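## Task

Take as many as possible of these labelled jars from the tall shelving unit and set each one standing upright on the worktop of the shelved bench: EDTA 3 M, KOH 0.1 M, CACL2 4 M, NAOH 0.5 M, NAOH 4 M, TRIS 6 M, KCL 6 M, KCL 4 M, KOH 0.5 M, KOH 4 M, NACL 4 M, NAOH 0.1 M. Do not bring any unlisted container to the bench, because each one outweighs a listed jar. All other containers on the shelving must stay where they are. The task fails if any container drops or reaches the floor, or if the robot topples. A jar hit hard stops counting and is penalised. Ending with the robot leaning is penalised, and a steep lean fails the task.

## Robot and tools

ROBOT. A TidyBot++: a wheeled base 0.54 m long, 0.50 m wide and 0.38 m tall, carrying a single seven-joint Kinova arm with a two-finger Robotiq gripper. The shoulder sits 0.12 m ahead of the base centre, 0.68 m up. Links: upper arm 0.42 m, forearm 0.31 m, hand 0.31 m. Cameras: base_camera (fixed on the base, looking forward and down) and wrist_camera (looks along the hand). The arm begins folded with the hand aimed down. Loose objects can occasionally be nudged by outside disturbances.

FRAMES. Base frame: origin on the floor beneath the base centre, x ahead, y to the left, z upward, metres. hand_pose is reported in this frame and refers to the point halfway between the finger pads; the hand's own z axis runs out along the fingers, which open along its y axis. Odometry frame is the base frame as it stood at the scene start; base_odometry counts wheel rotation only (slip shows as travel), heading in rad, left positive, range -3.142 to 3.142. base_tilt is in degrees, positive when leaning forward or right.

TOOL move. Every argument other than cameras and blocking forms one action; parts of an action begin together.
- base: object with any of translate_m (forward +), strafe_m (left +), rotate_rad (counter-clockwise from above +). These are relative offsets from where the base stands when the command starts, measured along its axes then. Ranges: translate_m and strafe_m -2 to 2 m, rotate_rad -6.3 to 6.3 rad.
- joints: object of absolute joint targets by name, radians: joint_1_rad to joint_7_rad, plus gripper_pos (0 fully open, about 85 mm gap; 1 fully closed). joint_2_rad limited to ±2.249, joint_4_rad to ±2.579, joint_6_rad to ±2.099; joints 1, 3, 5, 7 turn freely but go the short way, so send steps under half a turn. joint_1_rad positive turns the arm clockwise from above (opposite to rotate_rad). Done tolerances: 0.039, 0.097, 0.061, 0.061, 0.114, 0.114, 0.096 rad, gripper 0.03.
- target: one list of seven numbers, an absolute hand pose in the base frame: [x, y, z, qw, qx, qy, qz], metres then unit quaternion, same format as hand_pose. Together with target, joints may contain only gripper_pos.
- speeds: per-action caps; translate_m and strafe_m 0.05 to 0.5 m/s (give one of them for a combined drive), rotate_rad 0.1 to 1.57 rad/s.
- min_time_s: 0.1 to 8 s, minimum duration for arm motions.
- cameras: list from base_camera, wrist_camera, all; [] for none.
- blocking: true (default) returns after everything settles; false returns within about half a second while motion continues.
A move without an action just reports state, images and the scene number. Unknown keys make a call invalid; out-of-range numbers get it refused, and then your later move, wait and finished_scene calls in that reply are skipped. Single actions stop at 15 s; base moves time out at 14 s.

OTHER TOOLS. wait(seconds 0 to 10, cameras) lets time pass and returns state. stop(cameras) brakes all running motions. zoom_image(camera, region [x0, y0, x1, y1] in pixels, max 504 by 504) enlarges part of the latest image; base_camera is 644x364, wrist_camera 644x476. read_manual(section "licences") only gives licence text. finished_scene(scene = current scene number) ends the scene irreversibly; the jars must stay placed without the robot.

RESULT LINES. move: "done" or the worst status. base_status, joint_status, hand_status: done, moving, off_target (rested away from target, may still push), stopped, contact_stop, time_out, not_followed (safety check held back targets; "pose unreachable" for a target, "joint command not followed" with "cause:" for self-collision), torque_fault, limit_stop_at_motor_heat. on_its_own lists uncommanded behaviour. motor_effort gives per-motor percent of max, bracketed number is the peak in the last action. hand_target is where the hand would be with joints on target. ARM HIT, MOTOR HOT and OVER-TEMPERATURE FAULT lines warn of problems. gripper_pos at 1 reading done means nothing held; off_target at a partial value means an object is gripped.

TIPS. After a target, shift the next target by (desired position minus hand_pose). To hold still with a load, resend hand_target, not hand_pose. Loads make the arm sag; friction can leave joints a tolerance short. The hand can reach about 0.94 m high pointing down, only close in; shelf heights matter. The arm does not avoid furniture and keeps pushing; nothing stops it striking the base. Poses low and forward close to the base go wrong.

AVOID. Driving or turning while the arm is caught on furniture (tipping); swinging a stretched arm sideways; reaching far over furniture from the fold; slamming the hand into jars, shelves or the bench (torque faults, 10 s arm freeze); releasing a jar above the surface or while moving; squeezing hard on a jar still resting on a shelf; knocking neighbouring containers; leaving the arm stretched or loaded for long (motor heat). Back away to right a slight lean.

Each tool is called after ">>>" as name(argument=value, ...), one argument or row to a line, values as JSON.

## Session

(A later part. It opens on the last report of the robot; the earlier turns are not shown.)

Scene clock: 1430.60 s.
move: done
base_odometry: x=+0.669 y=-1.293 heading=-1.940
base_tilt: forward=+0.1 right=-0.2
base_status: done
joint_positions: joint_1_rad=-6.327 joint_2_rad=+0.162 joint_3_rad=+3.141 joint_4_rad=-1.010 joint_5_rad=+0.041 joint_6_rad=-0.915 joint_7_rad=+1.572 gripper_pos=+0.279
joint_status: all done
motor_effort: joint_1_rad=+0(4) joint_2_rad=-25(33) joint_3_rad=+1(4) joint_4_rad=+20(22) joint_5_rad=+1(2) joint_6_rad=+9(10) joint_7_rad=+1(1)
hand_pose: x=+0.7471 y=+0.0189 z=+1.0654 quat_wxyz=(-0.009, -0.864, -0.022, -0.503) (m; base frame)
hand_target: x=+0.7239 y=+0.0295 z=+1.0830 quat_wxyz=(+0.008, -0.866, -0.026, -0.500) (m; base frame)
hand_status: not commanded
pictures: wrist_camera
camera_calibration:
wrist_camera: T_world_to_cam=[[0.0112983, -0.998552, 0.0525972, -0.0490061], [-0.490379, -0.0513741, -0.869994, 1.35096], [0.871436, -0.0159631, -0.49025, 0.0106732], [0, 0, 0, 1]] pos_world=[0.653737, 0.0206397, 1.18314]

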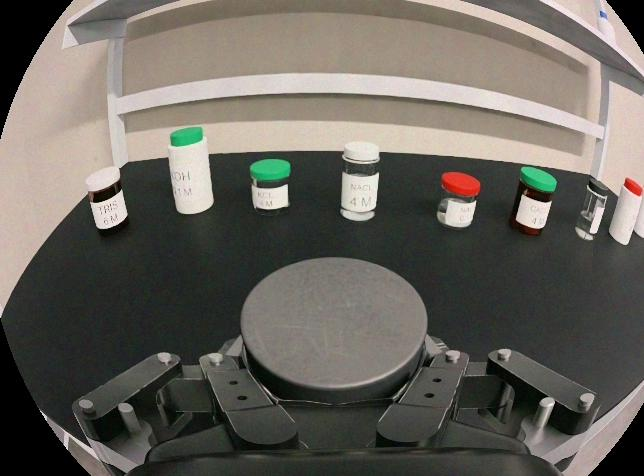

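>>> move(
  base={"translate_m": 0.17},
  speeds={"translate_m": 0.25},
  joints={"joint_2_rad": 0.15, "joint_4_rad": -1.14, "joint_6_rad": -0.69},
  min_time_s=2.5,
  cameras=["wrist_camera"],
)

Scene clock: 1437.70 s.
move: done
base_odometry: x=+0.608 y=-1.452 heading=-1.939
base_tilt: forward=+0.1 right=-0.2
base_status: done
joint_positions: joint_1_rad=-6.327 joint_2_rad=+0.156 joint_3_rad=+3.141 joint_4_rad=-1.137 joint_5_rad=+0.041 joint_6_rad=-0.797 joint_7_rad=+1.572 gripper_pos=+0.279
joint_status: all done
motor_effort: joint_1_rad=+0(1) joint_2_rad=-25(28) joint_3_rad=+1(3) joint_4_rad=+20(22) joint_5_rad=+1(2) joint_6_rad=+10(10) joint_7_rad=+1(1)
hand_pose: x=+0.7565 y=+0.0203 z=+1.0299 quat_wxyz=(-0.009, -0.864, -0.024, -0.502) (m; base frame)
hand_target: x=+0.7687 y=+0.0315 z=+1.0611 quat_wxyz=(+0.009, -0.836, -0.025, -0.549) (m; base frame)
hand_status: not commanded
pictures: wrist_camera
camera_calibration:
wrist_camera: T_world_to_cam=[[0.0159373, -0.998402, 0.0542247, -0.0511148], [-0.491945, -0.0550433, -0.868885, 1.32479], [0.87048, -0.0128279, -0.492036, -0.0124166], [0, 0, 0, 1]] pos_world=[0.663345, 0.0217281, 1.14775]

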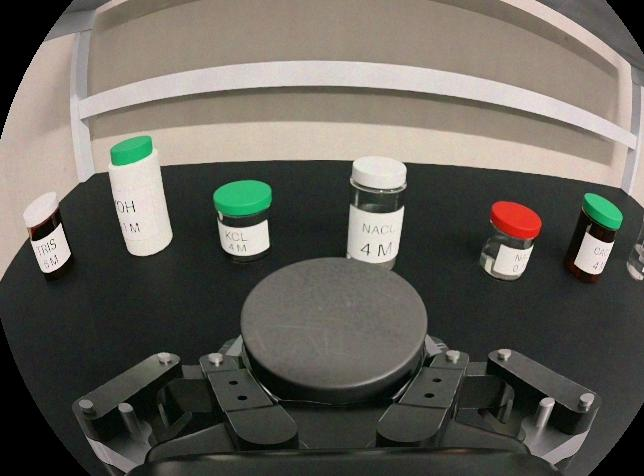

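>>> move(
  joints={"joint_2_rad": 0.155, "joint_4_rad": -1.155, "joint_6_rad": -0.675},
)

>>> move(
  joints={"joint_2_rad": 0.16, "joint_4_rad": -1.17, "joint_6_rad": -0.66},
)

>>> move(
  joints={"joint_2_rad": 0.165, "joint_4_rad": -1.185, "joint_6_rad": -0.645},
)

>>> move(
  joints={"joint_2_rad": 0.17, "joint_4_rad": -1.2, "joint_6_rad": -0.63},
)

Scene clock: 1443.93 s.
move: done
base_odometry: x=+0.608 y=-1.452 heading=-1.939
base_tilt: forward=+0.2 right=-0.3
base_status: not commanded
joint_positions: joint_1_rad=-6.327 joint_2_rad=+0.156 joint_3_rad=+3.141 joint_4_rad=-1.153 joint_5_rad=+0.041 joint_6_rad=-0.778 joint_7_rad=+1.572 gripper_pos=+0.279
joint_status: all done
motor_effort: joint_1_rad=-1(1) joint_2_rad=-25(27) joint_3_rad=+1(2) joint_4_rad=+21(22) joint_5_rad=+1(1) joint_6_rad=+9(10) joint_7_rad=+1(1)
hand_pose: x=+0.7582 y=+0.0206 z=+1.0253 quat_wxyz=(-0.009, -0.864, -0.025, -0.503) (m; base frame)
hand_target: x=+0.7719 y=+0.0317 z=+1.0533 quat_wxyz=(+0.009, -0.837, -0.025, -0.547) (m; base frame)
hand_status: not commanded
pictures: none

Scene clock: 1444.53 s.
move: done
base_odometry: x=+0.608 y=-1.452 heading=-1.939
base_tilt: forward=+0.2 right=-0.2
base_status: not commanded
joint_positions: joint_1_rad=-6.327 joint_2_rad=+0.156 joint_3_rad=+3.141 joint_4_rad=-1.169 joint_5_rad=+0.041 joint_6_rad=-0.762 joint_7_rad=+1.572 gripper_pos=+0.279
joint_status: all done
motor_effort: joint_1_rad=-1(1) joint_2_rad=-25(27) joint_3_rad=+1(2) joint_4_rad=+20(22) joint_5_rad=+1(1) joint_6_rad=+9(10) joint_7_rad=+0(1)
hand_pose: x=+0.7595 y=+0.0208 z=+1.0207 quat_wxyz=(-0.009, -0.864, -0.025, -0.503) (m; base frame)
hand_target: x=+0.7749 y=+0.0318 z=+1.0455 quat_wxyz=(+0.009, -0.838, -0.025, -0.544) (m; base frame)
hand_status: not commanded
pictures: none

Scene clock: 1445.13 s.
move: done
base_odometry: x=+0.608 y=-1.452 heading=-1.939
base_tilt: forward=+0.1 right=-0.2
base_status: not commanded
joint_positions: joint_1_rad=-6.327 joint_2_rad=+0.156 joint_3_rad=+3.141 joint_4_rad=-1.184 joint_5_rad=+0.041 joint_6_rad=-0.747 joint_7_rad=+1.572 gripper_pos=+0.279
joint_status: all done
motor_effort: joint_1_rad=+0(1) joint_2_rad=-25(27) joint_3_rad=+1(1) joint_4_rad=+20(21) joint_5_rad=+1(1) joint_6_rad=+9(10) joint_7_rad=+0(1)
hand_pose: x=+0.7607 y=+0.0210 z=+1.0162 quat_wxyz=(-0.009, -0.864, -0.025, -0.504) (m; base frame)
hand_target: x=+0.7778 y=+0.0320 z=+1.0376 quat_wxyz=(+0.009, -0.840, -0.025, -0.542) (m; base frame)
hand_status: not commanded
pictures: none

Scene clock: 1445.70 s.
move: done
base_odometry: x=+0.608 y=-1.452 heading=-1.939
base_tilt: forward=+0.1 right=-0.2
base_status: not commanded
joint_positions: joint_1_rad=-6.327 joint_2_rad=+0.156 joint_3_rad=+3.141 joint_4_rad=-1.193 joint_5_rad=+0.041 joint_6_rad=-0.727 joint_7_rad=+1.572 gripper_pos=+0.279
joint_status: all done
motor_effort: joint_1_rad=+0(1) joint_2_rad=-25(26) joint_3_rad=+1(2) joint_4_rad=+20(21) joint_5_rad=+1(1) joint_6_rad=+9(9) joint_7_rad=+1(1)
hand_pose: x=+0.7629 y=+0.0213 z=+1.0163 quat_wxyz=(-0.008, -0.861, -0.026, -0.508) (m; base frame)
hand_target: x=+0.7805 y=+0.0321 z=+1.0296 quat_wxyz=(+0.009, -0.841, -0.025, -0.540) (m; base frame)
hand_status: not commanded
pictures: none

Contact. Release.

>>> move(
  joints={"gripper_pos": 0.0},
)

>>> move(
  base={"translate_m": -0.3},
  speeds={"translate_m": 0.25},
  cameras=["wrist_camera"],
)

Scene clock: 1450.17 s.
move: done
base_odometry: x=+0.608 y=-1.452 heading=-1.939
base_tilt: forward=+0.2 right=-0.2
base_status: not commanded
joint_positions: joint_1_rad=-6.327 joint_2_rad=+0.156 joint_3_rad=+3.141 joint_4_rad=-1.193 joint_5_rad=+0.041 joint_6_rad=-0.717 joint_7_rad=+1.572 gripper_pos=+0.000
joint_status: all done
motor_effort: joint_1_rad=+0(1) joint_2_rad=-23(25) joint_3_rad=+1(2) joint_4_rad=+18(21) joint_5_rad=+1(1) joint_6_rad=+8(9) joint_7_rad=+1(1)
hand_pose: x=+0.7644 y=+0.0214 z=+1.0190 quat_wxyz=(-0.008, -0.858, -0.026, -0.513) (m; base frame)
hand_target: x=+0.7805 y=+0.0321 z=+1.0296 quat_wxyz=(+0.009, -0.841, -0.025, -0.540) (m; base frame)
hand_status: not commanded
pictures: none

Scene clock: 1452.27 s.
move: done
base_odometry: x=+0.716 y=-1.172 heading=-1.939
base_tilt: forward=+0.1 right=-0.2
base_status: done
joint_positions: joint_1_rad=-6.327 joint_2_rad=+0.159 joint_3_rad=+3.141 joint_4_rad=-1.193 joint_5_rad=+0.041 joint_6_rad=-0.714 joint_7_rad=+1.572 gripper_pos=+0.000
joint_status: not commanded
motor_effort: joint_1_rad=+0(3) joint_2_rad=-23(27) joint_3_rad=+1(2) joint_4_rad=+18(19) joint_5_rad=+1(1) joint_6_rad=+7(8) joint_7_rad=+1(1)
hand_pose: x=+0.7661 y=+0.0218 z=+1.0178 quat_wxyz=(-0.008, -0.858, -0.026, -0.513) (m; base frame)
hand_target: x=+0.7805 y=+0.0321 z=+1.0296 quat_wxyz=(+0.009, -0.841, -0.025, -0.540) (m; base frame)
hand_status: not commanded
pictures: wrist_camera
camera_calibration:
wrist_camera: T_world_to_cam=[[0.018314, -0.998351, 0.0544021, -0.051159], [-0.471202, -0.056608, -0.880207, 1.31479], [0.881835, -0.00951423, -0.471462, -0.0564083], [0, 0, 0, 1]] pos_world=[0.67021, 0.0228161, 1.13347]

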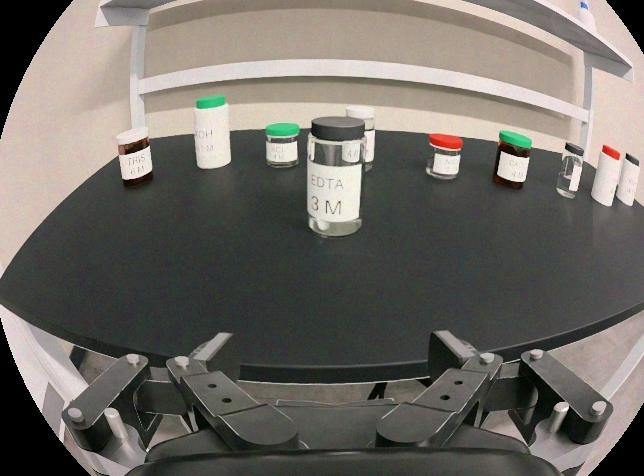

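>>> move(
  base={"translate_m": -1.615, "strafe_m": -1.494, "rotate_rad": -3.144},
  speeds={"rotate_rad": 1.2},
  joints={"joint_2_rad": 0.39, "joint_4_rad": -1.825, "joint_6_rad": 0.19, "gripper_pos": 0.3},
  min_time_s=4,
  cameras=["wrist_camera"],
)

Scene clock: 1495.13 s.
move: done
base_odometry: x=-0.096 y=+0.873 heading=+1.199
base_tilt: forward=+0.2 right=-0.3
base_status: done
joint_positions: joint_1_rad=-6.326 joint_2_rad=+0.356 joint_3_rad=+3.144 joint_4_rad=-1.812 joint_5_rad=+0.041 joint_6_rad=+0.104 joint_7_rad=+1.572 gripper_pos=+0.300
joint_status: all done
motor_effort: joint_1_rad=-1(4) joint_2_rad=-27(29) joint_3_rad=+1(5) joint_4_rad=+16(19) joint_5_rad=+0(2) joint_6_rad=+7(8) joint_7_rad=+1(1)
hand_pose: x=+0.7992 y=+0.0308 z=+0.7522 quat_wxyz=(+0.001, -0.857, -0.037, -0.513) (m; base frame)
hand_target: x=+0.8092 y=+0.0334 z=+0.7456 quat_wxyz=(+0.009, -0.848, -0.026, -0.530) (m; base frame)
hand_status: not commanded
pictures: wrist_camera
camera_calibration:
wrist_camera: T_world_to_cam=[[0.0467314, -0.997697, 0.0491562, -0.0470581], [-0.468161, -0.0653459, -0.881224, 1.09565], [0.882407, 0.0181679, -0.470136, -0.213049], [0, 0, 0, 1]] pos_world=[0.703134, 0.0285171, 0.867663]

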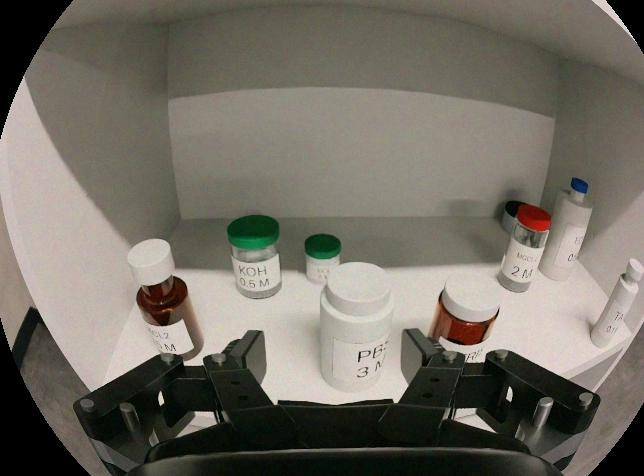

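>>> move(
  base={"translate_m": 0.157, "strafe_m": 0.022},
  speeds={"translate_m": 0.2},
)

>>> move(
  joints={"joint_2_rad": 0.85, "joint_4_rad": -1.0, "joint_6_rad": -0.6},
  min_time_s=2.5,
  cameras=["wrist_camera"],
)

Scene clock: 1502.03 s.
move: done
base_odometry: x=-0.060 y=+1.027 heading=+1.200
base_tilt: forward=+0.1 right=-0.2
base_status: done
joint_positions: joint_1_rad=-6.326 joint_2_rad=+0.359 joint_3_rad=+3.144 joint_4_rad=-1.813 joint_5_rad=+0.041 joint_6_rad=+0.106 joint_7_rad=+1.572 gripper_pos=+0.300
joint_status: not commanded
motor_effort: joint_1_rad=+0(2) joint_2_rad=-27(29) joint_3_rad=+1(2) joint_4_rad=+16(17) joint_5_rad=+1(1) joint_6_rad=+7(8) joint_7_rad=+1(1)
hand_pose: x=+0.7991 y=+0.0308 z=+0.7497 quat_wxyz=(+0.002, -0.858, -0.037, -0.512) (m; base frame)
hand_target: x=+0.8092 y=+0.0334 z=+0.7456 quat_wxyz=(+0.009, -0.848, -0.026, -0.530) (m; base frame)
hand_status: not commanded
pictures: none

Scene clock: 1505.10 s.
move: done
base_odometry: x=-0.060 y=+1.027 heading=+1.200
base_tilt: forward=+0.2 right=-0.2
base_status: not commanded
joint_positions: joint_1_rad=-6.326 joint_2_rad=+0.801 joint_3_rad=+3.144 joint_4_rad=-1.020 joint_5_rad=+0.041 joint_6_rad=-0.518 joint_7_rad=+1.572 gripper_pos=+0.300
joint_status: all done
motor_effort: joint_1_rad=+0(1) joint_2_rad=-40(42) joint_3_rad=+1(1) joint_4_rad=+17(19) joint_5_rad=+1(1) joint_6_rad=+6(8) joint_7_rad=+1(1)
hand_pose: x=+0.9493 y=+0.0297 z=+0.6806 quat_wxyz=(-0.009, -0.920, -0.032, -0.391) (m; base frame)
hand_target: x=+0.9349 y=+0.0390 z=+0.6331 quat_wxyz=(+0.006, -0.940, -0.028, -0.339) (m; base frame)
hand_status: not commanded
pictures: wrist_camera
camera_calibration:
wrist_camera: T_world_to_cam=[[0.0390629, -0.997452, 0.0596992, -0.0515693], [-0.690396, -0.0701324, -0.720024, 1.20425], [0.722376, -0.0130899, -0.691377, -0.0757669], [0, 0, 0, 1]] pos_world=[0.888157, 0.0320273, 0.817784]

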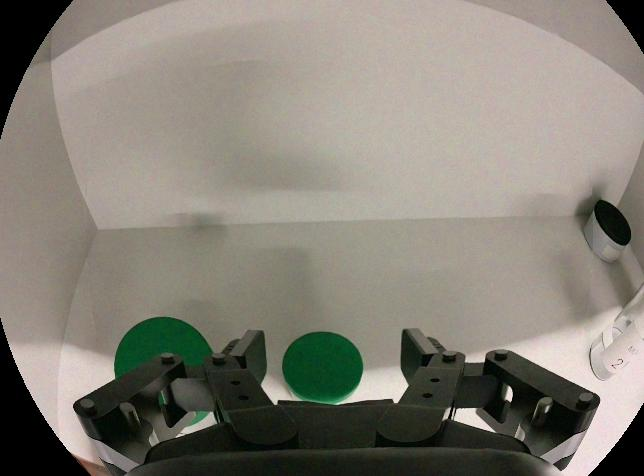

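>>> move(
  joints={"joint_2_rad": 0.7, "joint_4_rad": -1.1, "joint_6_rad": -0.4, "gripper_pos": 0.0},
  min_time_s=1.5,
)

>>> move(
  base={"translate_m": -0.02, "strafe_m": 0.096},
  speeds={"strafe_m": 0.15},
  cameras=["wrist_camera"],
)

Scene clock: 1528.60 s.
move: done
base_odometry: x=-0.060 y=+1.027 heading=+1.200
base_tilt: forward=+0.2 right=-0.2
base_status: not commanded
joint_positions: joint_1_rad=-6.326 joint_2_rad=+0.724 joint_3_rad=+3.144 joint_4_rad=-1.084 joint_5_rad=+0.041 joint_6_rad=-0.483 joint_7_rad=+1.572 gripper_pos=+0.000
joint_status: all done
motor_effort: joint_1_rad=+0(1) joint_2_rad=-38(42) joint_3_rad=+1(1) joint_4_rad=+17(19) joint_5_rad=+1(1) joint_6_rad=+6(7) joint_7_rad=+1(1)
hand_pose: x=+0.9368 y=+0.0296 z=+0.7183 quat_wxyz=(-0.008, -0.910, -0.032, -0.413) (m; base frame)
hand_target: x=+0.9469 y=+0.0396 z=+0.7490 quat_wxyz=(+0.008, -0.891, -0.027, -0.454) (m; base frame)
hand_status: not commanded
pictures: none

Scene clock: 1529.93 s.
move: done
base_odometry: x=-0.157 y=+1.043 heading=+1.200
base_tilt: forward=+0.2 right=-0.2
base_status: done
joint_positions: joint_1_rad=-6.329 joint_2_rad=+0.724 joint_3_rad=+3.142 joint_4_rad=-1.084 joint_5_rad=+0.041 joint_6_rad=-0.483 joint_7_rad=+1.572 gripper_pos=+0.000
joint_status: not commanded
motor_effort: joint_1_rad=-1(4) joint_2_rad=-39(39) joint_3_rad=+0(2) joint_4_rad=+18(18) joint_5_rad=+1(1) joint_6_rad=+6(7) joint_7_rad=+1(1)
hand_pose: x=+0.9365 y=+0.0330 z=+0.7181 quat_wxyz=(-0.007, -0.910, -0.034, -0.413) (m; base frame)
hand_target: x=+0.9469 y=+0.0396 z=+0.7490 quat_wxyz=(+0.008, -0.891, -0.027, -0.454) (m; base frame)
hand_status: not commanded
pictures: wrist_camera
camera_calibration:
wrist_camera: T_world_to_cam=[[0.0419603, -0.997429, 0.0580981, -0.0515566], [-0.654883, -0.0713729, -0.752352, 1.21265], [0.754564, -0.00647856, -0.656194, -0.096138], [0, 0, 0, 1]] pos_world=[0.868852, 0.0345037, 0.852253]

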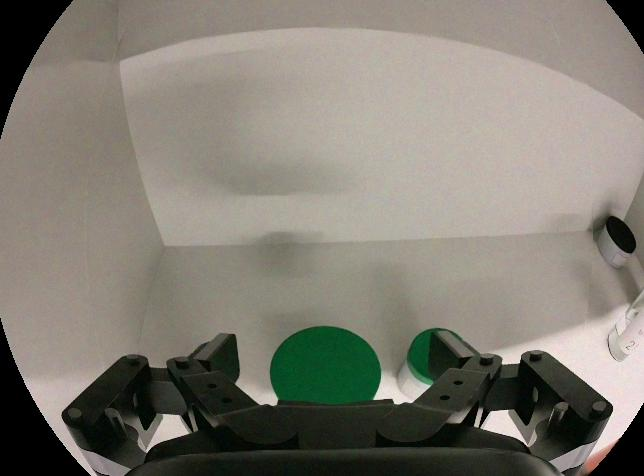

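>>> move(
  joints={"joint_2_rad": 0.85, "joint_4_rad": -1.0, "joint_6_rad": -0.6, "gripper_pos": 0.12},
  min_time_s=1.2,
)

>>> move(
  joints={"joint_2_rad": 1.045, "joint_4_rad": -0.735, "joint_6_rad": -0.82},
  min_time_s=2,
  cameras=["wrist_camera"],
)

Scene clock: 1545.20 s.
move: done
base_odometry: x=-0.157 y=+1.043 heading=+1.200
base_tilt: forward=+0.2 right=-0.3
base_status: not commanded
joint_positions: joint_1_rad=-6.329 joint_2_rad=+0.808 joint_3_rad=+3.142 joint_4_rad=-1.017 joint_5_rad=+0.041 joint_6_rad=-0.525 joint_7_rad=+1.572 gripper_pos=+0.120
joint_status: all done
motor_effort: joint_1_rad=-1(1) joint_2_rad=-40(42) joint_3_rad=+0(1) joint_4_rad=+17(18) joint_5_rad=+1(1) joint_6_rad=+6(7) joint_7_rad=+0(1)
hand_pose: x=+0.9482 y=+0.0331 z=+0.6750 quat_wxyz=(-0.008, -0.922, -0.034, -0.386) (m; base frame)
hand_target: x=+0.9349 y=+0.0390 z=+0.6331 quat_wxyz=(+0.006, -0.940, -0.028, -0.339) (m; base frame)
hand_status: not commanded
pictures: none

Scene clock: 1547.50 s.
move: done
base_odometry: x=-0.157 y=+1.043 heading=+1.200
base_tilt: forward=+0.1 right=-0.2
base_status: not commanded
joint_positions: joint_1_rad=-6.329 joint_2_rad=+0.952 joint_3_rad=+3.142 joint_4_rad=-0.730 joint_5_rad=+0.041 joint_6_rad=-0.727 joint_7_rad=+1.572 gripper_pos=+0.120
joint_status: all done
motor_effort: joint_1_rad=+2(2) joint_2_rad=-37(42) joint_3_rad=+2(2) joint_4_rad=+13(19) joint_5_rad=+2(2) joint_6_rad=+3(6) joint_7_rad=+1(1)
hand_pose: x=+0.9818 y=+0.0327 z=+0.6596 quat_wxyz=(-0.010, -0.933, -0.031, -0.358) (m; base frame)
hand_target: x=+0.9500 y=+0.0396 z=+0.5610 quat_wxyz=(+0.005, -0.963, -0.029, -0.267) (m; base frame)
hand_status: not commanded
pictures: wrist_camera
camera_calibration:
wrist_camera: T_world_to_cam=[[0.0392191, -0.997398, 0.0604967, -0.0492808], [-0.739656, -0.0696846, -0.669368, 1.2267], [0.671842, -0.0184947, -0.740464, -0.0314999], [0, 0, 0, 1]] pos_world=[0.930428, 0.0357466, 0.800768]

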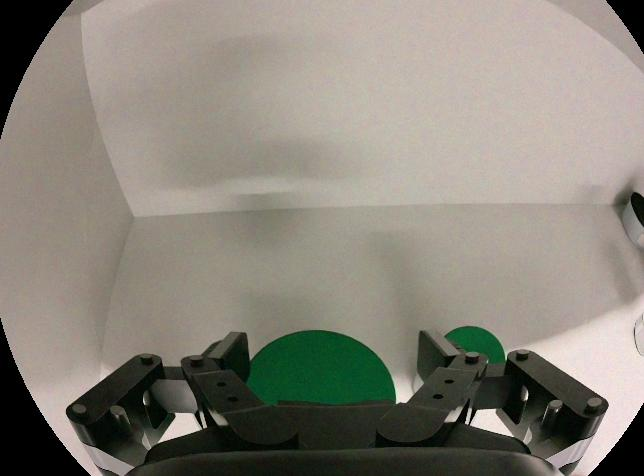

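>>> move(
  joints={"joint_2_rad": 0.78, "joint_4_rad": -1.0, "joint_6_rad": -0.6, "gripper_pos": 0.05},
  min_time_s=1.2,
  cameras=["wrist_camera"],
)

Scene clock: 1553.93 s.
move: done
base_odometry: x=-0.157 y=+1.043 heading=+1.200
base_tilt: forward=+0.1 right=-0.2
base_status: not commanded
joint_positions: joint_1_rad=-6.329 joint_2_rad=+0.813 joint_3_rad=+3.142 joint_4_rad=-0.989 joint_5_rad=+0.041 joint_6_rad=-0.687 joint_7_rad=+1.572 gripper_pos=+0.050
joint_status: all done
motor_effort: joint_1_rad=-1(2) joint_2_rad=-39(41) joint_3_rad=+1(2) joint_4_rad=+17(19) joint_5_rad=+1(2) joint_6_rad=+5(6) joint_7_rad=+0(2)
hand_pose: x=+0.9192 y=+0.0298 z=+0.6514 quat_wxyz=(-0.010, -0.947, -0.033, -0.321) (m; base frame)
hand_target: x=+0.9363 y=+0.0391 z=+0.6904 quat_wxyz=(+0.006, -0.928, -0.028, -0.372) (m; base frame)
hand_status: not commanded
pictures: wrist_camera
camera_calibration:
wrist_camera: T_world_to_cam=[[0.0452311, -0.997148, 0.0604156, -0.0547117], [-0.790635, -0.0726987, -0.607957, 1.18161], [0.610615, -0.0202681, -0.791668, 0.0940901], [0, 0, 0, 1]] pos_world=[0.879242, 0.0332526, 0.79616]

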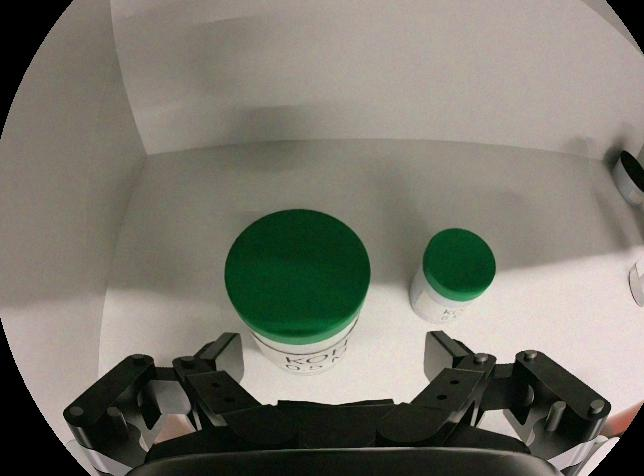

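>>> move(
  joints={"joint_2_rad": 0.69, "joint_4_rad": -1.07, "joint_6_rad": -0.41, "gripper_pos": 0.05},
  min_time_s=1.2,
)

>>> move(
  base={"strafe_m": 0.013},
  speeds={"strafe_m": 0.05},
  cameras=["wrist_camera"],
)

Scene clock: 1569.23 s.
move: done
base_odometry: x=-0.157 y=+1.043 heading=+1.200
base_tilt: forward=+0.1 right=-0.2
base_status: not commanded
joint_positions: joint_1_rad=-6.329 joint_2_rad=+0.718 joint_3_rad=+3.142 joint_4_rad=-1.053 joint_5_rad=+0.041 joint_6_rad=-0.499 joint_7_rad=+1.572 gripper_pos=+0.050
joint_status: all done
motor_effort: joint_1_rad=+0(1) joint_2_rad=-39(41) joint_3_rad=+1(1) joint_4_rad=+17(19) joint_5_rad=+1(1) joint_6_rad=+7(7) joint_7_rad=+1(1)
hand_pose: x=+0.9415 y=+0.0328 z=+0.7359 quat_wxyz=(-0.007, -0.906, -0.033, -0.422) (m; base frame)
hand_target: x=+0.9517 y=+0.0398 z=+0.7716 quat_wxyz=(+0.008, -0.884, -0.026, -0.467) (m; base frame)
hand_status: not commanded
pictures: none

Scene clock: 1570.00 s.
move: done
base_odometry: x=-0.169 y=+1.048 heading=+1.200
base_tilt: forward=+0.2 right=-0.2
base_status: done
joint_positions: joint_1_rad=-6.330 joint_2_rad=+0.717 joint_3_rad=+3.141 joint_4_rad=-1.054 joint_5_rad=+0.041 joint_6_rad=-0.498 joint_7_rad=+1.572 gripper_pos=+0.050
joint_status: not commanded
motor_effort: joint_1_rad=-1(3) joint_2_rad=-39(40) joint_3_rad=+1(2) joint_4_rad=+18(18) joint_5_rad=+1(1) joint_6_rad=+7(7) joint_7_rad=+0(1)
hand_pose: x=+0.9415 y=+0.0340 z=+0.7363 quat_wxyz=(-0.007, -0.906, -0.034, -0.423) (m; base frame)
hand_target: x=+0.9517 y=+0.0398 z=+0.7716 quat_wxyz=(+0.008, -0.884, -0.026, -0.467) (m; base frame)
hand_status: not commanded
pictures: wrist_camera
camera_calibration:
wrist_camera: T_world_to_cam=[[0.0412051, -0.997479, 0.0577674, -0.0508687], [-0.638257, -0.0707603, -0.766564, 1.22442], [0.76872, -0.00528413, -0.639564, -0.113583], [0, 0, 0, 1]] pos_world=[0.870904, 0.0352995, 0.868891]

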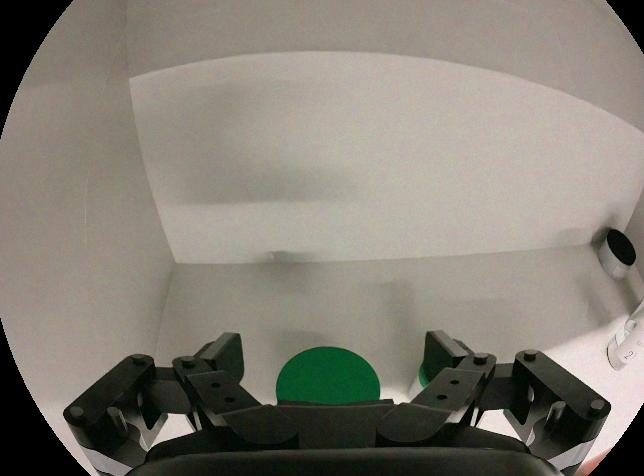

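>>> move(
  joints={"joint_2_rad": 0.87, "joint_4_rad": -1.0, "joint_6_rad": -0.59, "gripper_pos": 0.0},
  min_time_s=1.5,
  cameras=["wrist_camera"],
)

Scene clock: 1576.37 s.
move: done
base_odometry: x=-0.169 y=+1.048 heading=+1.200
base_tilt: forward=+0.1 right=-0.2
base_status: not commanded
joint_positions: joint_1_rad=-6.330 joint_2_rad=+0.825 joint_3_rad=+3.141 joint_4_rad=-1.018 joint_5_rad=+0.041 joint_6_rad=-0.516 joint_7_rad=+1.572 gripper_pos=+0.000
joint_status: all done
motor_effort: joint_1_rad=+0(1) joint_2_rad=-40(43) joint_3_rad=+1(2) joint_4_rad=+17(19) joint_5_rad=+1(1) joint_6_rad=+6(7) joint_7_rad=+1(1)
hand_pose: x=+0.9495 y=+0.0342 z=+0.6616 quat_wxyz=(-0.007, -0.924, -0.035, -0.381) (m; base frame)
hand_target: x=+0.9362 y=+0.0391 z=+0.6187 quat_wxyz=(+0.006, -0.942, -0.028, -0.334) (m; base frame)
hand_status: not commanded
pictures: wrist_camera
camera_calibration:
wrist_camera: T_world_to_cam=[[0.0457014, -0.997256, 0.0582317, -0.0513091], [-0.705417, -0.0734919, -0.704972, 1.19541], [0.707318, -0.00885939, -0.70684, -0.0646217], [0, 0, 0, 1]] pos_world=[0.891314, 0.036112, 0.800041]

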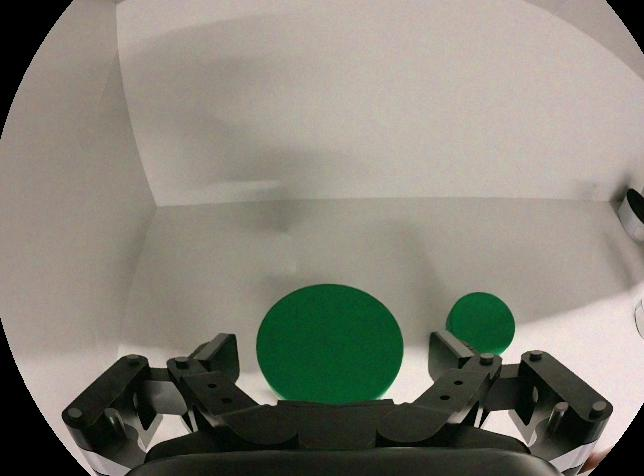

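>>> move(
  joints={"joint_2_rad": 0.98, "joint_4_rad": -0.83, "joint_6_rad": -0.74},
  min_time_s=1.5,
  cameras=["wrist_camera"],
)

Scene clock: 1582.70 s.
move: done
base_odometry: x=-0.169 y=+1.048 heading=+1.200
base_tilt: forward=+0.1 right=-0.2
base_status: not commanded
joint_positions: joint_1_rad=-6.330 joint_2_rad=+0.927 joint_3_rad=+3.141 joint_4_rad=-0.848 joint_5_rad=+0.041 joint_6_rad=-0.659 joint_7_rad=+1.572 gripper_pos=+0.000
joint_status: all done
motor_effort: joint_1_rad=-1(1) joint_2_rad=-42(43) joint_3_rad=+1(1) joint_4_rad=+17(19) joint_5_rad=+0(1) joint_6_rad=+5(6) joint_7_rad=+0(1)
hand_pose: x=+0.9649 y=+0.0334 z=+0.6342 quat_wxyz=(-0.009, -0.937, -0.033, -0.347) (m; base frame)
hand_target: x=+0.9465 y=+0.0395 z=+0.5833 quat_wxyz=(+0.005, -0.956, -0.029, -0.291) (m; base frame)
hand_status: not commanded
pictures: wrist_camera
camera_calibration:
wrist_camera: T_world_to_cam=[[0.0444974, -0.997226, 0.0596753, -0.0509168], [-0.755993, -0.0726622, -0.650535, 1.20118], [0.653066, -0.016167, -0.757128, -0.0103293], [0, 0, 0, 1]] pos_world=[0.917097, 0.036338, 0.776629]

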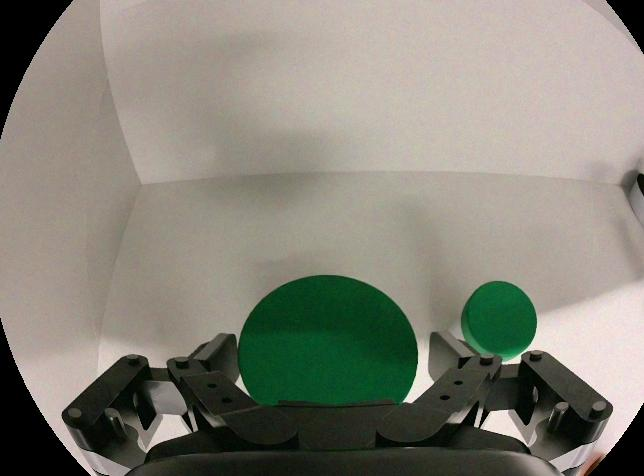

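>>> move(
  base={"strafe_m": 0.004},
  speeds={"strafe_m": 0.05},
)

>>> move(
  joints={"joint_2_rad": 1.04, "joint_4_rad": -0.75, "joint_6_rad": -0.81},
  min_time_s=1.5,
  cameras=["wrist_camera"],
)

Scene clock: 1589.50 s.
move: done
base_odometry: x=-0.173 y=+1.049 heading=+1.200
base_tilt: forward=+0.2 right=-0.3
base_status: done
joint_positions: joint_1_rad=-6.330 joint_2_rad=+0.927 joint_3_rad=+3.141 joint_4_rad=-0.848 joint_5_rad=+0.041 joint_6_rad=-0.661 joint_7_rad=+1.572 gripper_pos=+0.000
joint_status: not commanded
motor_effort: joint_1_rad=+0(5) joint_2_rad=-43(43) joint_3_rad=+1(3) joint_4_rad=+17(18) joint_5_rad=+1(1) joint_6_rad=+5(6) joint_7_rad=+1(1)
hand_pose: x=+0.9646 y=+0.0332 z=+0.6338 quat_wxyz=(-0.009, -0.938, -0.033, -0.346) (m; base frame)
hand_target: x=+0.9465 y=+0.0395 z=+0.5833 quat_wxyz=(+0.005, -0.956, -0.029, -0.291) (m; base frame)
hand_status: not commanded
pictures: none

Scene clock: 1591.30 s.
move: done
base_odometry: x=-0.173 y=+1.049 heading=+1.200
base_tilt: forward=+0.2 right=-0.2
base_status: not commanded
joint_positions: joint_1_rad=-6.330 joint_2_rad=+0.985 joint_3_rad=+3.141 joint_4_rad=-0.769 joint_5_rad=+0.041 joint_6_rad=-0.730 joint_7_rad=+1.572 gripper_pos=+0.000
joint_status: all done
motor_effort: joint_1_rad=+0(1) joint_2_rad=-42(44) joint_3_rad=+0(2) joint_4_rad=+17(18) joint_5_rad=+1(1) joint_6_rad=+5(6) joint_7_rad=+1(1)
hand_pose: x=+0.9683 y=+0.0327 z=+0.6110 quat_wxyz=(-0.010, -0.946, -0.032, -0.323) (m; base frame)
hand_target: x=+0.9482 y=+0.0395 z=+0.5597 quat_wxyz=(+0.005, -0.963, -0.029, -0.267) (m; base frame)
hand_status: not commanded
pictures: wrist_camera
camera_calibration:
wrist_camera: T_world_to_cam=[[0.0443811, -0.997199, 0.0602098, -0.0506091], [-0.7877, -0.0719993, -0.611837, 1.19557], [0.614458, -0.0202732, -0.788689, 0.0266363], [0, 0, 0, 1]] pos_world=[0.927628, 0.0361527, 0.755548]

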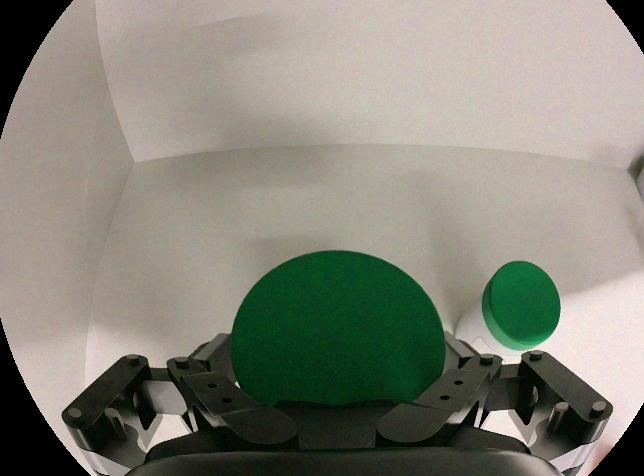

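Good, straddled. Grip and lift.

>>> move(
  joints={"gripper_pos": 0.7},
)

>>> move(
  joints={"joint_2_rad": 0.69, "joint_4_rad": -1.09, "joint_6_rad": -0.4},
  min_time_s=2,
  cameras=["wrist_camera"],
)

Scene clock: 1596.73 s.
move: off_target
base_odometry: x=-0.173 y=+1.049 heading=+1.200
base_tilt: forward=+0.2 right=-0.2
base_status: not commanded
joint_positions: joint_1_rad=-6.330 joint_2_rad=+0.986 joint_3_rad=+3.141 joint_4_rad=-0.764 joint_5_rad=+0.040 joint_6_rad=-0.734 joint_7_rad=+1.572 gripper_pos=+0.231
joint_status: gripper_pos off_target (ended at +0.231, target +0.700)
motor_effort: joint_1_rad=+0(2) joint_2_rad=-42(46) joint_3_rad=+1(2) joint_4_rad=+16(19) joint_5_rad=+1(2) joint_6_rad=+5(7) joint_7_rad=+1(2)
hand_pose: x=+0.9688 y=+0.0329 z=+0.6120 quat_wxyz=(-0.010, -0.946, -0.032, -0.323) (m; base frame)
hand_target: x=+0.9482 y=+0.0395 z=+0.5597 quat_wxyz=(+0.005, -0.963, -0.029, -0.267) (m; base frame)
hand_status: not commanded
pictures: none

Scene clock: 1599.37 s.
move: done
base_odometry: x=-0.173 y=+1.049 heading=+1.200
base_tilt: forward=+0.2 right=-0.2
base_status: not commanded
joint_positions: joint_1_rad=-6.330 joint_2_rad=+0.733 joint_3_rad=+3.141 joint_4_rad=-1.090 joint_5_rad=+0.040 joint_6_rad=-0.504 joint_7_rad=+1.572 gripper_pos=+0.231
joint_status: all done
motor_effort: joint_1_rad=+0(1) joint_2_rad=-42(46) joint_3_rad=+1(2) joint_4_rad=+20(21) joint_5_rad=+0(1) joint_6_rad=+8(9) joint_7_rad=+1(2)
hand_pose: x=+0.9307 y=+0.0335 z=+0.7028 quat_wxyz=(-0.007, -0.917, -0.034, -0.396) (m; base frame)
hand_target: x=+0.9487 y=+0.0396 z=+0.7629 quat_wxyz=(+0.008, -0.886, -0.027, -0.462) (m; base frame)
hand_status: not commanded
pictures: wrist_camera
camera_calibration:
wrist_camera: T_world_to_cam=[[0.0441425, -0.997375, 0.0574006, -0.0514731], [-0.681505, -0.0720748, -0.728256, 1.20522], [0.730481, -0.00697182, -0.682898, -0.0606426], [0, 0, 0, 1]] pos_world=[0.867935, 0.0351054, 0.839251]

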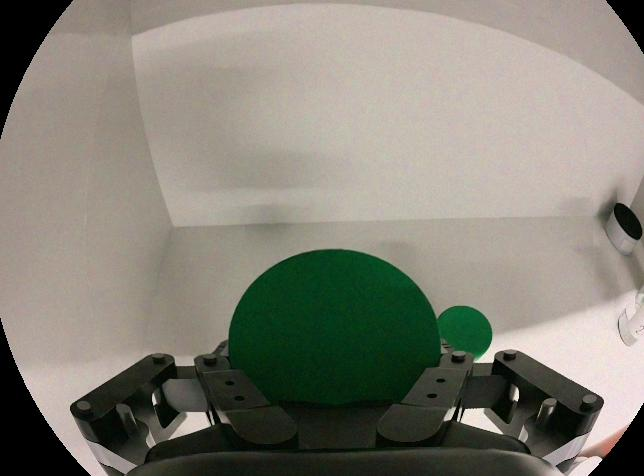

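>>> move(
  base={"strafe_m": -0.04},
  speeds={"strafe_m": 0.1},
)

>>> move(
  base={"translate_m": -0.4},
  speeds={"translate_m": 0.15},
  cameras=["wrist_camera"],
)

Scene clock: 1625.27 s.
move: done
base_odometry: x=-0.135 y=+1.035 heading=+1.200
base_tilt: forward=+0.1 right=-0.2
base_status: done
joint_positions: joint_1_rad=-6.327 joint_2_rad=+0.733 joint_3_rad=+3.141 joint_4_rad=-1.090 joint_5_rad=+0.040 joint_6_rad=-0.502 joint_7_rad=+1.572 gripper_pos=+0.231
joint_status: not commanded
motor_effort: joint_1_rad=+0(4) joint_2_rad=-42(44) joint_3_rad=+1(3) joint_4_rad=+20(21) joint_5_rad=+1(1) joint_6_rad=+8(8) joint_7_rad=+0(1)
hand_pose: x=+0.9312 y=+0.0318 z=+0.7032 quat_wxyz=(-0.007, -0.917, -0.033, -0.397) (m; base frame)
hand_target: x=+0.9487 y=+0.0396 z=+0.7629 quat_wxyz=(+0.008, -0.886, -0.027, -0.462) (m; base frame)
hand_status: not commanded
pictures: none

Scene clock: 1628.60 s.
move: done
base_odometry: x=-0.280 y=+0.662 heading=+1.200
base_tilt: forward=+0.2 right=-0.3
base_status: done
joint_positions: joint_1_rad=-6.327 joint_2_rad=+0.732 joint_3_rad=+3.141 joint_4_rad=-1.092 joint_5_rad=+0.040 joint_6_rad=-0.499 joint_7_rad=+1.572 gripper_pos=+0.231
joint_status: not commanded
motor_effort: joint_1_rad=-1(1) joint_2_rad=-42(45) joint_3_rad=+1(1) joint_4_rad=+20(21) joint_5_rad=+1(1) joint_6_rad=+8(9) joint_7_rad=+1(1)
hand_pose: x=+0.9315 y=+0.0318 z=+0.7037 quat_wxyz=(-0.007, -0.917, -0.033, -0.399) (m; base frame)
hand_target: x=+0.9487 y=+0.0396 z=+0.7629 quat_wxyz=(+0.008, -0.886, -0.027, -0.462) (m; base frame)
hand_status: not commanded
pictures: wrist_camera
camera_calibration:
wrist_camera: T_world_to_cam=[[0.0419179, -0.997487, 0.0571192, -0.0510367], [-0.678326, -0.0703868, -0.731382, 1.20547], [0.733565, -0.00808742, -0.679572, -0.0656819], [0, 0, 0, 1]] pos_world=[0.868022, 0.0334095, 0.839938]

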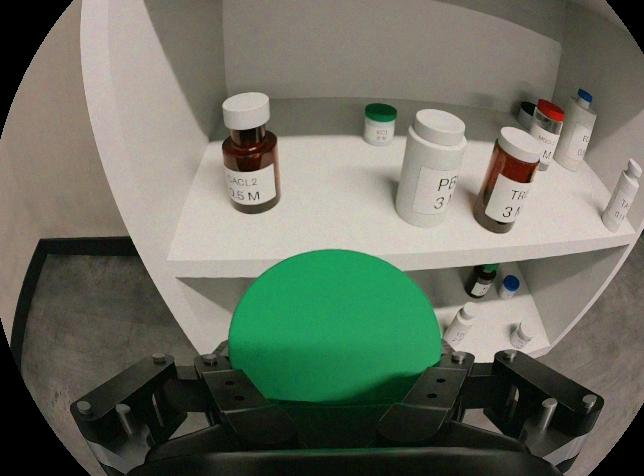

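>>> move(
  base={"translate_m": -1.468, "strafe_m": -1.763, "rotate_rad": 3.142},
  speeds={"rotate_rad": 1.2},
  joints={"joint_2_rad": 0.285, "joint_4_rad": -0.486, "joint_6_rad": -1.74},
  min_time_s=4,
  cameras=["wrist_camera"],
)

Scene clock: 1643.93 s.
move: done
base_odometry: x=+0.831 y=-1.345 heading=-1.940
base_tilt: forward=+0.1 right=-0.2
base_status: done
joint_positions: joint_1_rad=-6.327 joint_2_rad=+0.312 joint_3_rad=+3.140 joint_4_rad=-0.514 joint_5_rad=+0.040 joint_6_rad=-1.672 joint_7_rad=+1.572 gripper_pos=+0.231
joint_status: all done
motor_effort: joint_1_rad=+0(5) joint_2_rad=-26(45) joint_3_rad=+1(3) joint_4_rad=+15(21) joint_5_rad=+1(3) joint_6_rad=+7(9) joint_7_rad=+1(1)
hand_pose: x=+0.6659 y=+0.0137 z=+1.0466 quat_wxyz=(-0.011, -0.948, -0.014, -0.317) (m; base frame)
hand_target: x=+0.6393 y=+0.0254 z=+1.0596 quat_wxyz=(+0.005, -0.950, -0.029, -0.310) (m; base frame)
hand_status: not commanded
pictures: wrist_camera
camera_calibration:
wrist_camera: T_world_to_cam=[[0.0090213, -0.998725, 0.0496733, -0.0477688], [-0.79771, -0.037142, -0.601897, 1.21833], [0.602974, -0.034195, -0.797028, 0.572112], [0, 0, 0, 1]] pos_world=[0.627335, 0.0171066, 1.19167]

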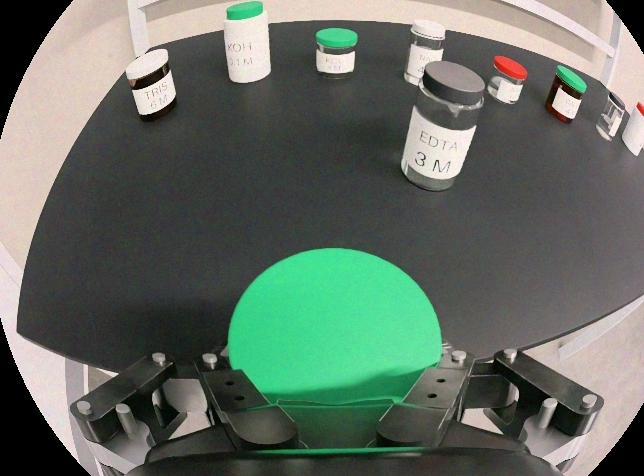

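>>> move(
  base={"translate_m": 0.19, "strafe_m": 0.03},
  speeds={"translate_m": 0.25},
)

>>> move(
  joints={"joint_2_rad": 0.42, "joint_4_rad": -0.575, "joint_6_rad": -1.44},
  min_time_s=2,
)

>>> move(
  joints={"joint_2_rad": 0.435, "joint_4_rad": -0.575, "joint_6_rad": -1.425},
  cameras=["wrist_camera"],
)

Scene clock: 1654.87 s.
move: done
base_odometry: x=+0.791 y=-1.533 heading=-1.940
base_tilt: forward=+0.1 right=-0.2
base_status: done
joint_positions: joint_1_rad=-6.327 joint_2_rad=+0.308 joint_3_rad=+3.140 joint_4_rad=-0.513 joint_5_rad=+0.040 joint_6_rad=-1.674 joint_7_rad=+1.572 gripper_pos=+0.231
joint_status: not commanded
motor_effort: joint_1_rad=-1(1) joint_2_rad=-25(31) joint_3_rad=+1(2) joint_4_rad=+15(16) joint_5_rad=+1(1) joint_6_rad=+6(7) joint_7_rad=+0(1)
hand_pose: x=+0.6637 y=+0.0136 z=+1.0490 quat_wxyz=(-0.011, -0.948, -0.014, -0.318) (m; base frame)
hand_target: x=+0.6393 y=+0.0254 z=+1.0596 quat_wxyz=(+0.005, -0.950, -0.029, -0.310) (m; base frame)
hand_status: not commanded
pictures: none

Scene clock: 1657.23 s.
move: done
base_odometry: x=+0.791 y=-1.533 heading=-1.940
base_tilt: forward=+0.1 right=-0.2
base_status: not commanded
joint_positions: joint_1_rad=-6.327 joint_2_rad=+0.400 joint_3_rad=+3.140 joint_4_rad=-0.572 joint_5_rad=+0.040 joint_6_rad=-1.538 joint_7_rad=+1.572 gripper_pos=+0.231
joint_status: all done
motor_effort: joint_1_rad=+0(1) joint_2_rad=-30(32) joint_3_rad=+1(2) joint_4_rad=+17(17) joint_5_rad=+1(1) joint_6_rad=+6(8) joint_7_rad=+1(1)
hand_pose: x=+0.7259 y=+0.0163 z=+0.9958 quat_wxyz=(-0.012, -0.950, -0.016, -0.311) (m; base frame)
hand_target: x=+0.7556 y=+0.0307 z=+1.0004 quat_wxyz=(+0.006, -0.938, -0.028, -0.346) (m; base frame)
hand_status: not commanded
pictures: none

Scene clock: 1657.90 s.
move: done
base_odometry: x=+0.791 y=-1.533 heading=-1.940
base_tilt: forward=+0.2 right=-0.2
base_status: not commanded
joint_positions: joint_1_rad=-6.327 joint_2_rad=+0.412 joint_3_rad=+3.140 joint_4_rad=-0.573 joint_5_rad=+0.040 joint_6_rad=-1.521 joint_7_rad=+1.572 gripper_pos=+0.231
joint_status: all done
motor_effort: joint_1_rad=+0(1) joint_2_rad=-30(32) joint_3_rad=+1(2) joint_4_rad=+17(17) joint_5_rad=+1(1) joint_6_rad=+6(7) joint_7_rad=+1(1)
hand_pose: x=+0.7340 y=+0.0167 z=+0.9906 quat_wxyz=(-0.012, -0.950, -0.017, -0.312) (m; base frame)
hand_target: x=+0.7639 y=+0.0311 z=+0.9938 quat_wxyz=(+0.006, -0.938, -0.028, -0.346) (m; base frame)
hand_status: not commanded
pictures: wrist_camera
camera_calibration:
wrist_camera: T_world_to_cam=[[0.0140911, -0.998464, 0.0535902, -0.0502228], [-0.802767, -0.0432496, -0.594723, 1.23572], [0.596127, -0.0346401, -0.802143, 0.496779], [0, 0, 0, 1]] pos_world=[0.696563, 0.0205074, 1.13609]

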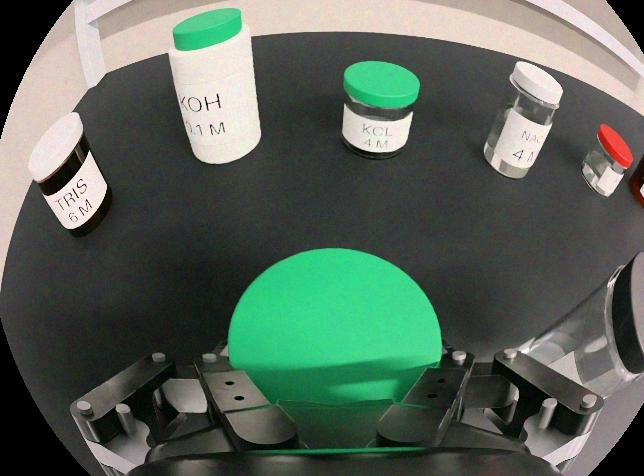

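>>> move(
  joints={"joint_2_rad": 0.44, "joint_4_rad": -0.575, "joint_6_rad": -1.405},
)

>>> move(
  joints={"joint_2_rad": 0.45, "joint_4_rad": -0.58, "joint_6_rad": -1.4},
)

>>> move(
  joints={"joint_2_rad": 0.46, "joint_4_rad": -0.585, "joint_6_rad": -1.395},
)

>>> move(
  joints={"joint_2_rad": 0.47, "joint_4_rad": -0.59, "joint_6_rad": -1.39},
  cameras=["wrist_camera"],
)

Scene clock: 1666.43 s.
move: done
base_odometry: x=+0.791 y=-1.533 heading=-1.940
base_tilt: forward=+0.2 right=-0.2
base_status: not commanded
joint_positions: joint_1_rad=-6.327 joint_2_rad=+0.415 joint_3_rad=+3.140 joint_4_rad=-0.573 joint_5_rad=+0.040 joint_6_rad=-1.499 joint_7_rad=+1.572 gripper_pos=+0.231
joint_status: all done
motor_effort: joint_1_rad=+0(1) joint_2_rad=-31(31) joint_3_rad=+1(1) joint_4_rad=+17(18) joint_5_rad=+1(1) joint_6_rad=+6(7) joint_7_rad=+1(1)
hand_pose: x=+0.7403 y=+0.0170 z=+0.9933 quat_wxyz=(-0.012, -0.947, -0.017, -0.322) (m; base frame)
hand_target: x=+0.7701 y=+0.0314 z=+0.9946 quat_wxyz=(+0.006, -0.935, -0.028, -0.353) (m; base frame)
hand_status: not commanded
pictures: none

Scene clock: 1667.03 s.
move: done
base_odometry: x=+0.791 y=-1.533 heading=-1.940
base_tilt: forward=+0.1 right=-0.2
base_status: not commanded
joint_positions: joint_1_rad=-6.327 joint_2_rad=+0.422 joint_3_rad=+3.140 joint_4_rad=-0.576 joint_5_rad=+0.040 joint_6_rad=-1.494 joint_7_rad=+1.572 gripper_pos=+0.231
joint_status: all done
motor_effort: joint_1_rad=-1(1) joint_2_rad=-30(32) joint_3_rad=+2(2) joint_4_rad=+17(18) joint_5_rad=+1(1) joint_6_rad=+7(7) joint_7_rad=+1(1)
hand_pose: x=+0.7434 y=+0.0171 z=+0.9887 quat_wxyz=(-0.012, -0.947, -0.017, -0.320) (m; base frame)
hand_target: x=+0.7740 y=+0.0316 z=+0.9868 quat_wxyz=(+0.006, -0.937, -0.028, -0.348) (m; base frame)
hand_status: not commanded
pictures: none

Scene clock: 1667.57 s.
move: done
base_odometry: x=+0.791 y=-1.533 heading=-1.940
base_tilt: forward=+0.2 right=-0.2
base_status: not commanded
joint_positions: joint_1_rad=-6.327 joint_2_rad=+0.424 joint_3_rad=+3.140 joint_4_rad=-0.576 joint_5_rad=+0.040 joint_6_rad=-1.486 joint_7_rad=+1.572 gripper_pos=+0.231
joint_status: all done
motor_effort: joint_1_rad=+0(1) joint_2_rad=-29(30) joint_3_rad=+1(2) joint_4_rad=+16(17) joint_5_rad=+1(1) joint_6_rad=+6(7) joint_7_rad=+1(1)
hand_pose: x=+0.7460 y=+0.0173 z=+0.9886 quat_wxyz=(-0.012, -0.946, -0.017, -0.322) (m; base frame)
hand_target: x=+0.7778 y=+0.0317 z=+0.9788 quat_wxyz=(+0.006, -0.939, -0.028, -0.344) (m; base frame)
hand_status: not commanded
pictures: none

Scene clock: 1668.10 s.
move: done
base_odometry: x=+0.791 y=-1.533 heading=-1.940
base_tilt: forward=+0.2 right=-0.3
base_status: not commanded
joint_positions: joint_1_rad=-6.327 joint_2_rad=+0.426 joint_3_rad=+3.140 joint_4_rad=-0.576 joint_5_rad=+0.040 joint_6_rad=-1.479 joint_7_rad=+1.572 gripper_pos=+0.231
joint_status: all done
motor_effort: joint_1_rad=+0(1) joint_2_rad=-27(29) joint_3_rad=+1(2) joint_4_rad=+15(16) joint_5_rad=+1(1) joint_6_rad=+6(6) joint_7_rad=+1(1)
hand_pose: x=+0.7486 y=+0.0174 z=+0.9885 quat_wxyz=(-0.012, -0.946, -0.017, -0.325) (m; base frame)
hand_target: x=+0.7815 y=+0.0319 z=+0.9708 quat_wxyz=(+0.006, -0.940, -0.028, -0.339) (m; base frame)
hand_status: not commanded
pictures: wrist_camera
camera_calibration:
wrist_camera: T_world_to_cam=[[0.0141847, -0.998458, 0.053665, -0.0497653], [-0.787376, -0.0442347, -0.614884, 1.2547], [0.61631, -0.0335326, -0.786789, 0.455991], [0, 0, 0, 1]] pos_world=[0.707594, 0.0211033, 1.13294]

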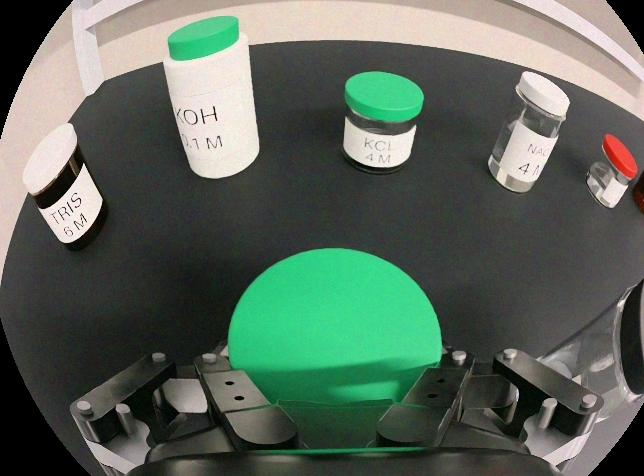

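Contact. Release.

>>> move(
  joints={"gripper_pos": 0.0},
)

>>> move(
  base={"translate_m": -0.3},
  speeds={"translate_m": 0.2},
  cameras=["wrist_camera"],
)

Scene clock: 1672.57 s.
move: done
base_odometry: x=+0.791 y=-1.533 heading=-1.940
base_tilt: forward=+0.1 right=-0.2
base_status: not commanded
joint_positions: joint_1_rad=-6.327 joint_2_rad=+0.430 joint_3_rad=+3.140 joint_4_rad=-0.577 joint_5_rad=+0.040 joint_6_rad=-1.474 joint_7_rad=+1.572 gripper_pos=+0.000
joint_status: all done
motor_effort: joint_1_rad=+0(1) joint_2_rad=-28(29) joint_3_rad=+1(2) joint_4_rad=+15(17) joint_5_rad=+1(1) joint_6_rad=+5(6) joint_7_rad=+1(1)
hand_pose: x=+0.7511 y=+0.0175 z=+0.9865 quat_wxyz=(-0.012, -0.946, -0.017, -0.325) (m; base frame)
hand_target: x=+0.7815 y=+0.0319 z=+0.9708 quat_wxyz=(+0.006, -0.940, -0.028, -0.339) (m; base frame)
hand_status: not commanded
pictures: none

Scene clock: 1674.83 s.
move: done
base_odometry: x=+0.899 y=-1.253 heading=-1.940
base_tilt: forward=+0.2 right=-0.3
base_status: done
joint_positions: joint_1_rad=-6.327 joint_2_rad=+0.441 joint_3_rad=+3.140 joint_4_rad=-0.578 joint_5_rad=+0.040 joint_6_rad=-1.470 joint_7_rad=+1.572 gripper_pos=+0.000
joint_status: not commanded
motor_effort: joint_1_rad=+0(3) joint_2_rad=-29(35) joint_3_rad=+1(2) joint_4_rad=+15(17) joint_5_rad=+1(1) joint_6_rad=+5(6) joint_7_rad=+1(1)
hand_pose: x=+0.7549 y=+0.0177 z=+0.9800 quat_wxyz=(-0.012, -0.947, -0.017, -0.321) (m; base frame)
hand_target: x=+0.7815 y=+0.0319 z=+0.9708 quat_wxyz=(+0.006, -0.940, -0.028, -0.339) (m; base frame)
hand_status: not commanded
pictures: wrist_camera
camera_calibration:
wrist_camera: T_world_to_cam=[[0.0148348, -0.998426, 0.0540867, -0.0500708], [-0.792312, -0.0447346, -0.608474, 1.25186], [0.609936, -0.0338269, -0.791728, 0.455109], [0, 0, 0, 1]] pos_world=[0.715017, 0.0214043, 1.12475]

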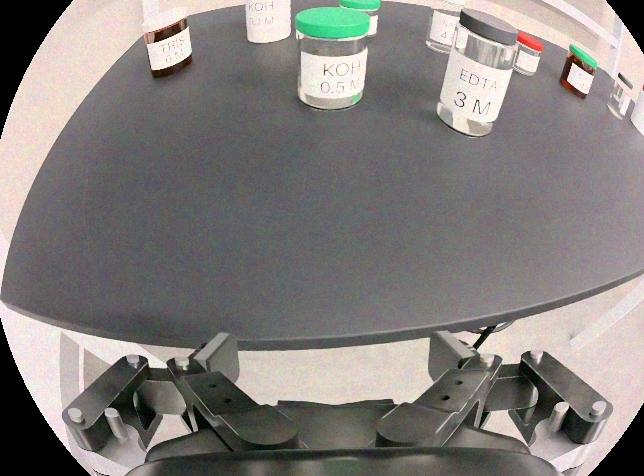

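>>> move(
  base={"translate_m": -1.628, "strafe_m": -1.733, "rotate_rad": -3.142},
  speeds={"rotate_rad": 1.2},
  joints={"joint_2_rad": 0.39, "joint_4_rad": -1.825, "joint_6_rad": 0.19, "gripper_pos": 0.2},
  min_time_s=4,
  cameras=["wrist_camera"],
)

Scene clock: 1687.17 s.
move: done
base_odometry: x=-0.130 y=+0.891 heading=+1.201
base_tilt: forward=+0.2 right=-0.3
base_status: done
joint_positions: joint_1_rad=-6.325 joint_2_rad=+0.413 joint_3_rad=+3.144 joint_4_rad=-1.813 joint_5_rad=+0.040 joint_6_rad=+0.105 joint_7_rad=+1.572 gripper_pos=+0.200
joint_status: all done
motor_effort: joint_1_rad=+0(5) joint_2_rad=-28(33) joint_3_rad=+1(4) joint_4_rad=+15(19) joint_5_rad=+0(3) joint_6_rad=+7(8) joint_7_rad=+1(1)
hand_pose: x=+0.8019 y=+0.0299 z=+0.7132 quat_wxyz=(+0.001, -0.872, -0.036, -0.489) (m; base frame)
hand_target: x=+0.8092 y=+0.0334 z=+0.7456 quat_wxyz=(+0.009, -0.848, -0.026, -0.530) (m; base frame)
hand_status: not commanded
pictures: wrist_camera
camera_calibration:
wrist_camera: T_world_to_cam=[[0.0477626, -0.997685, 0.0483993, -0.0464432], [-0.517831, -0.0661669, -0.85292, 1.08225], [0.854149, 0.0156751, -0.519792, -0.175599], [0, 0, 0, 1]] pos_world=[0.712627, 0.0280258, 0.834043]

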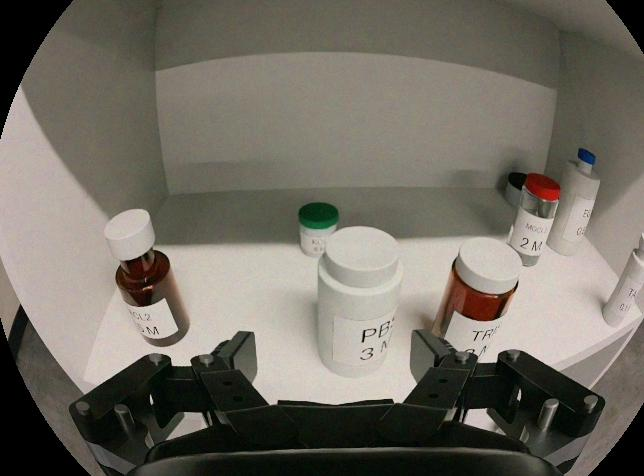

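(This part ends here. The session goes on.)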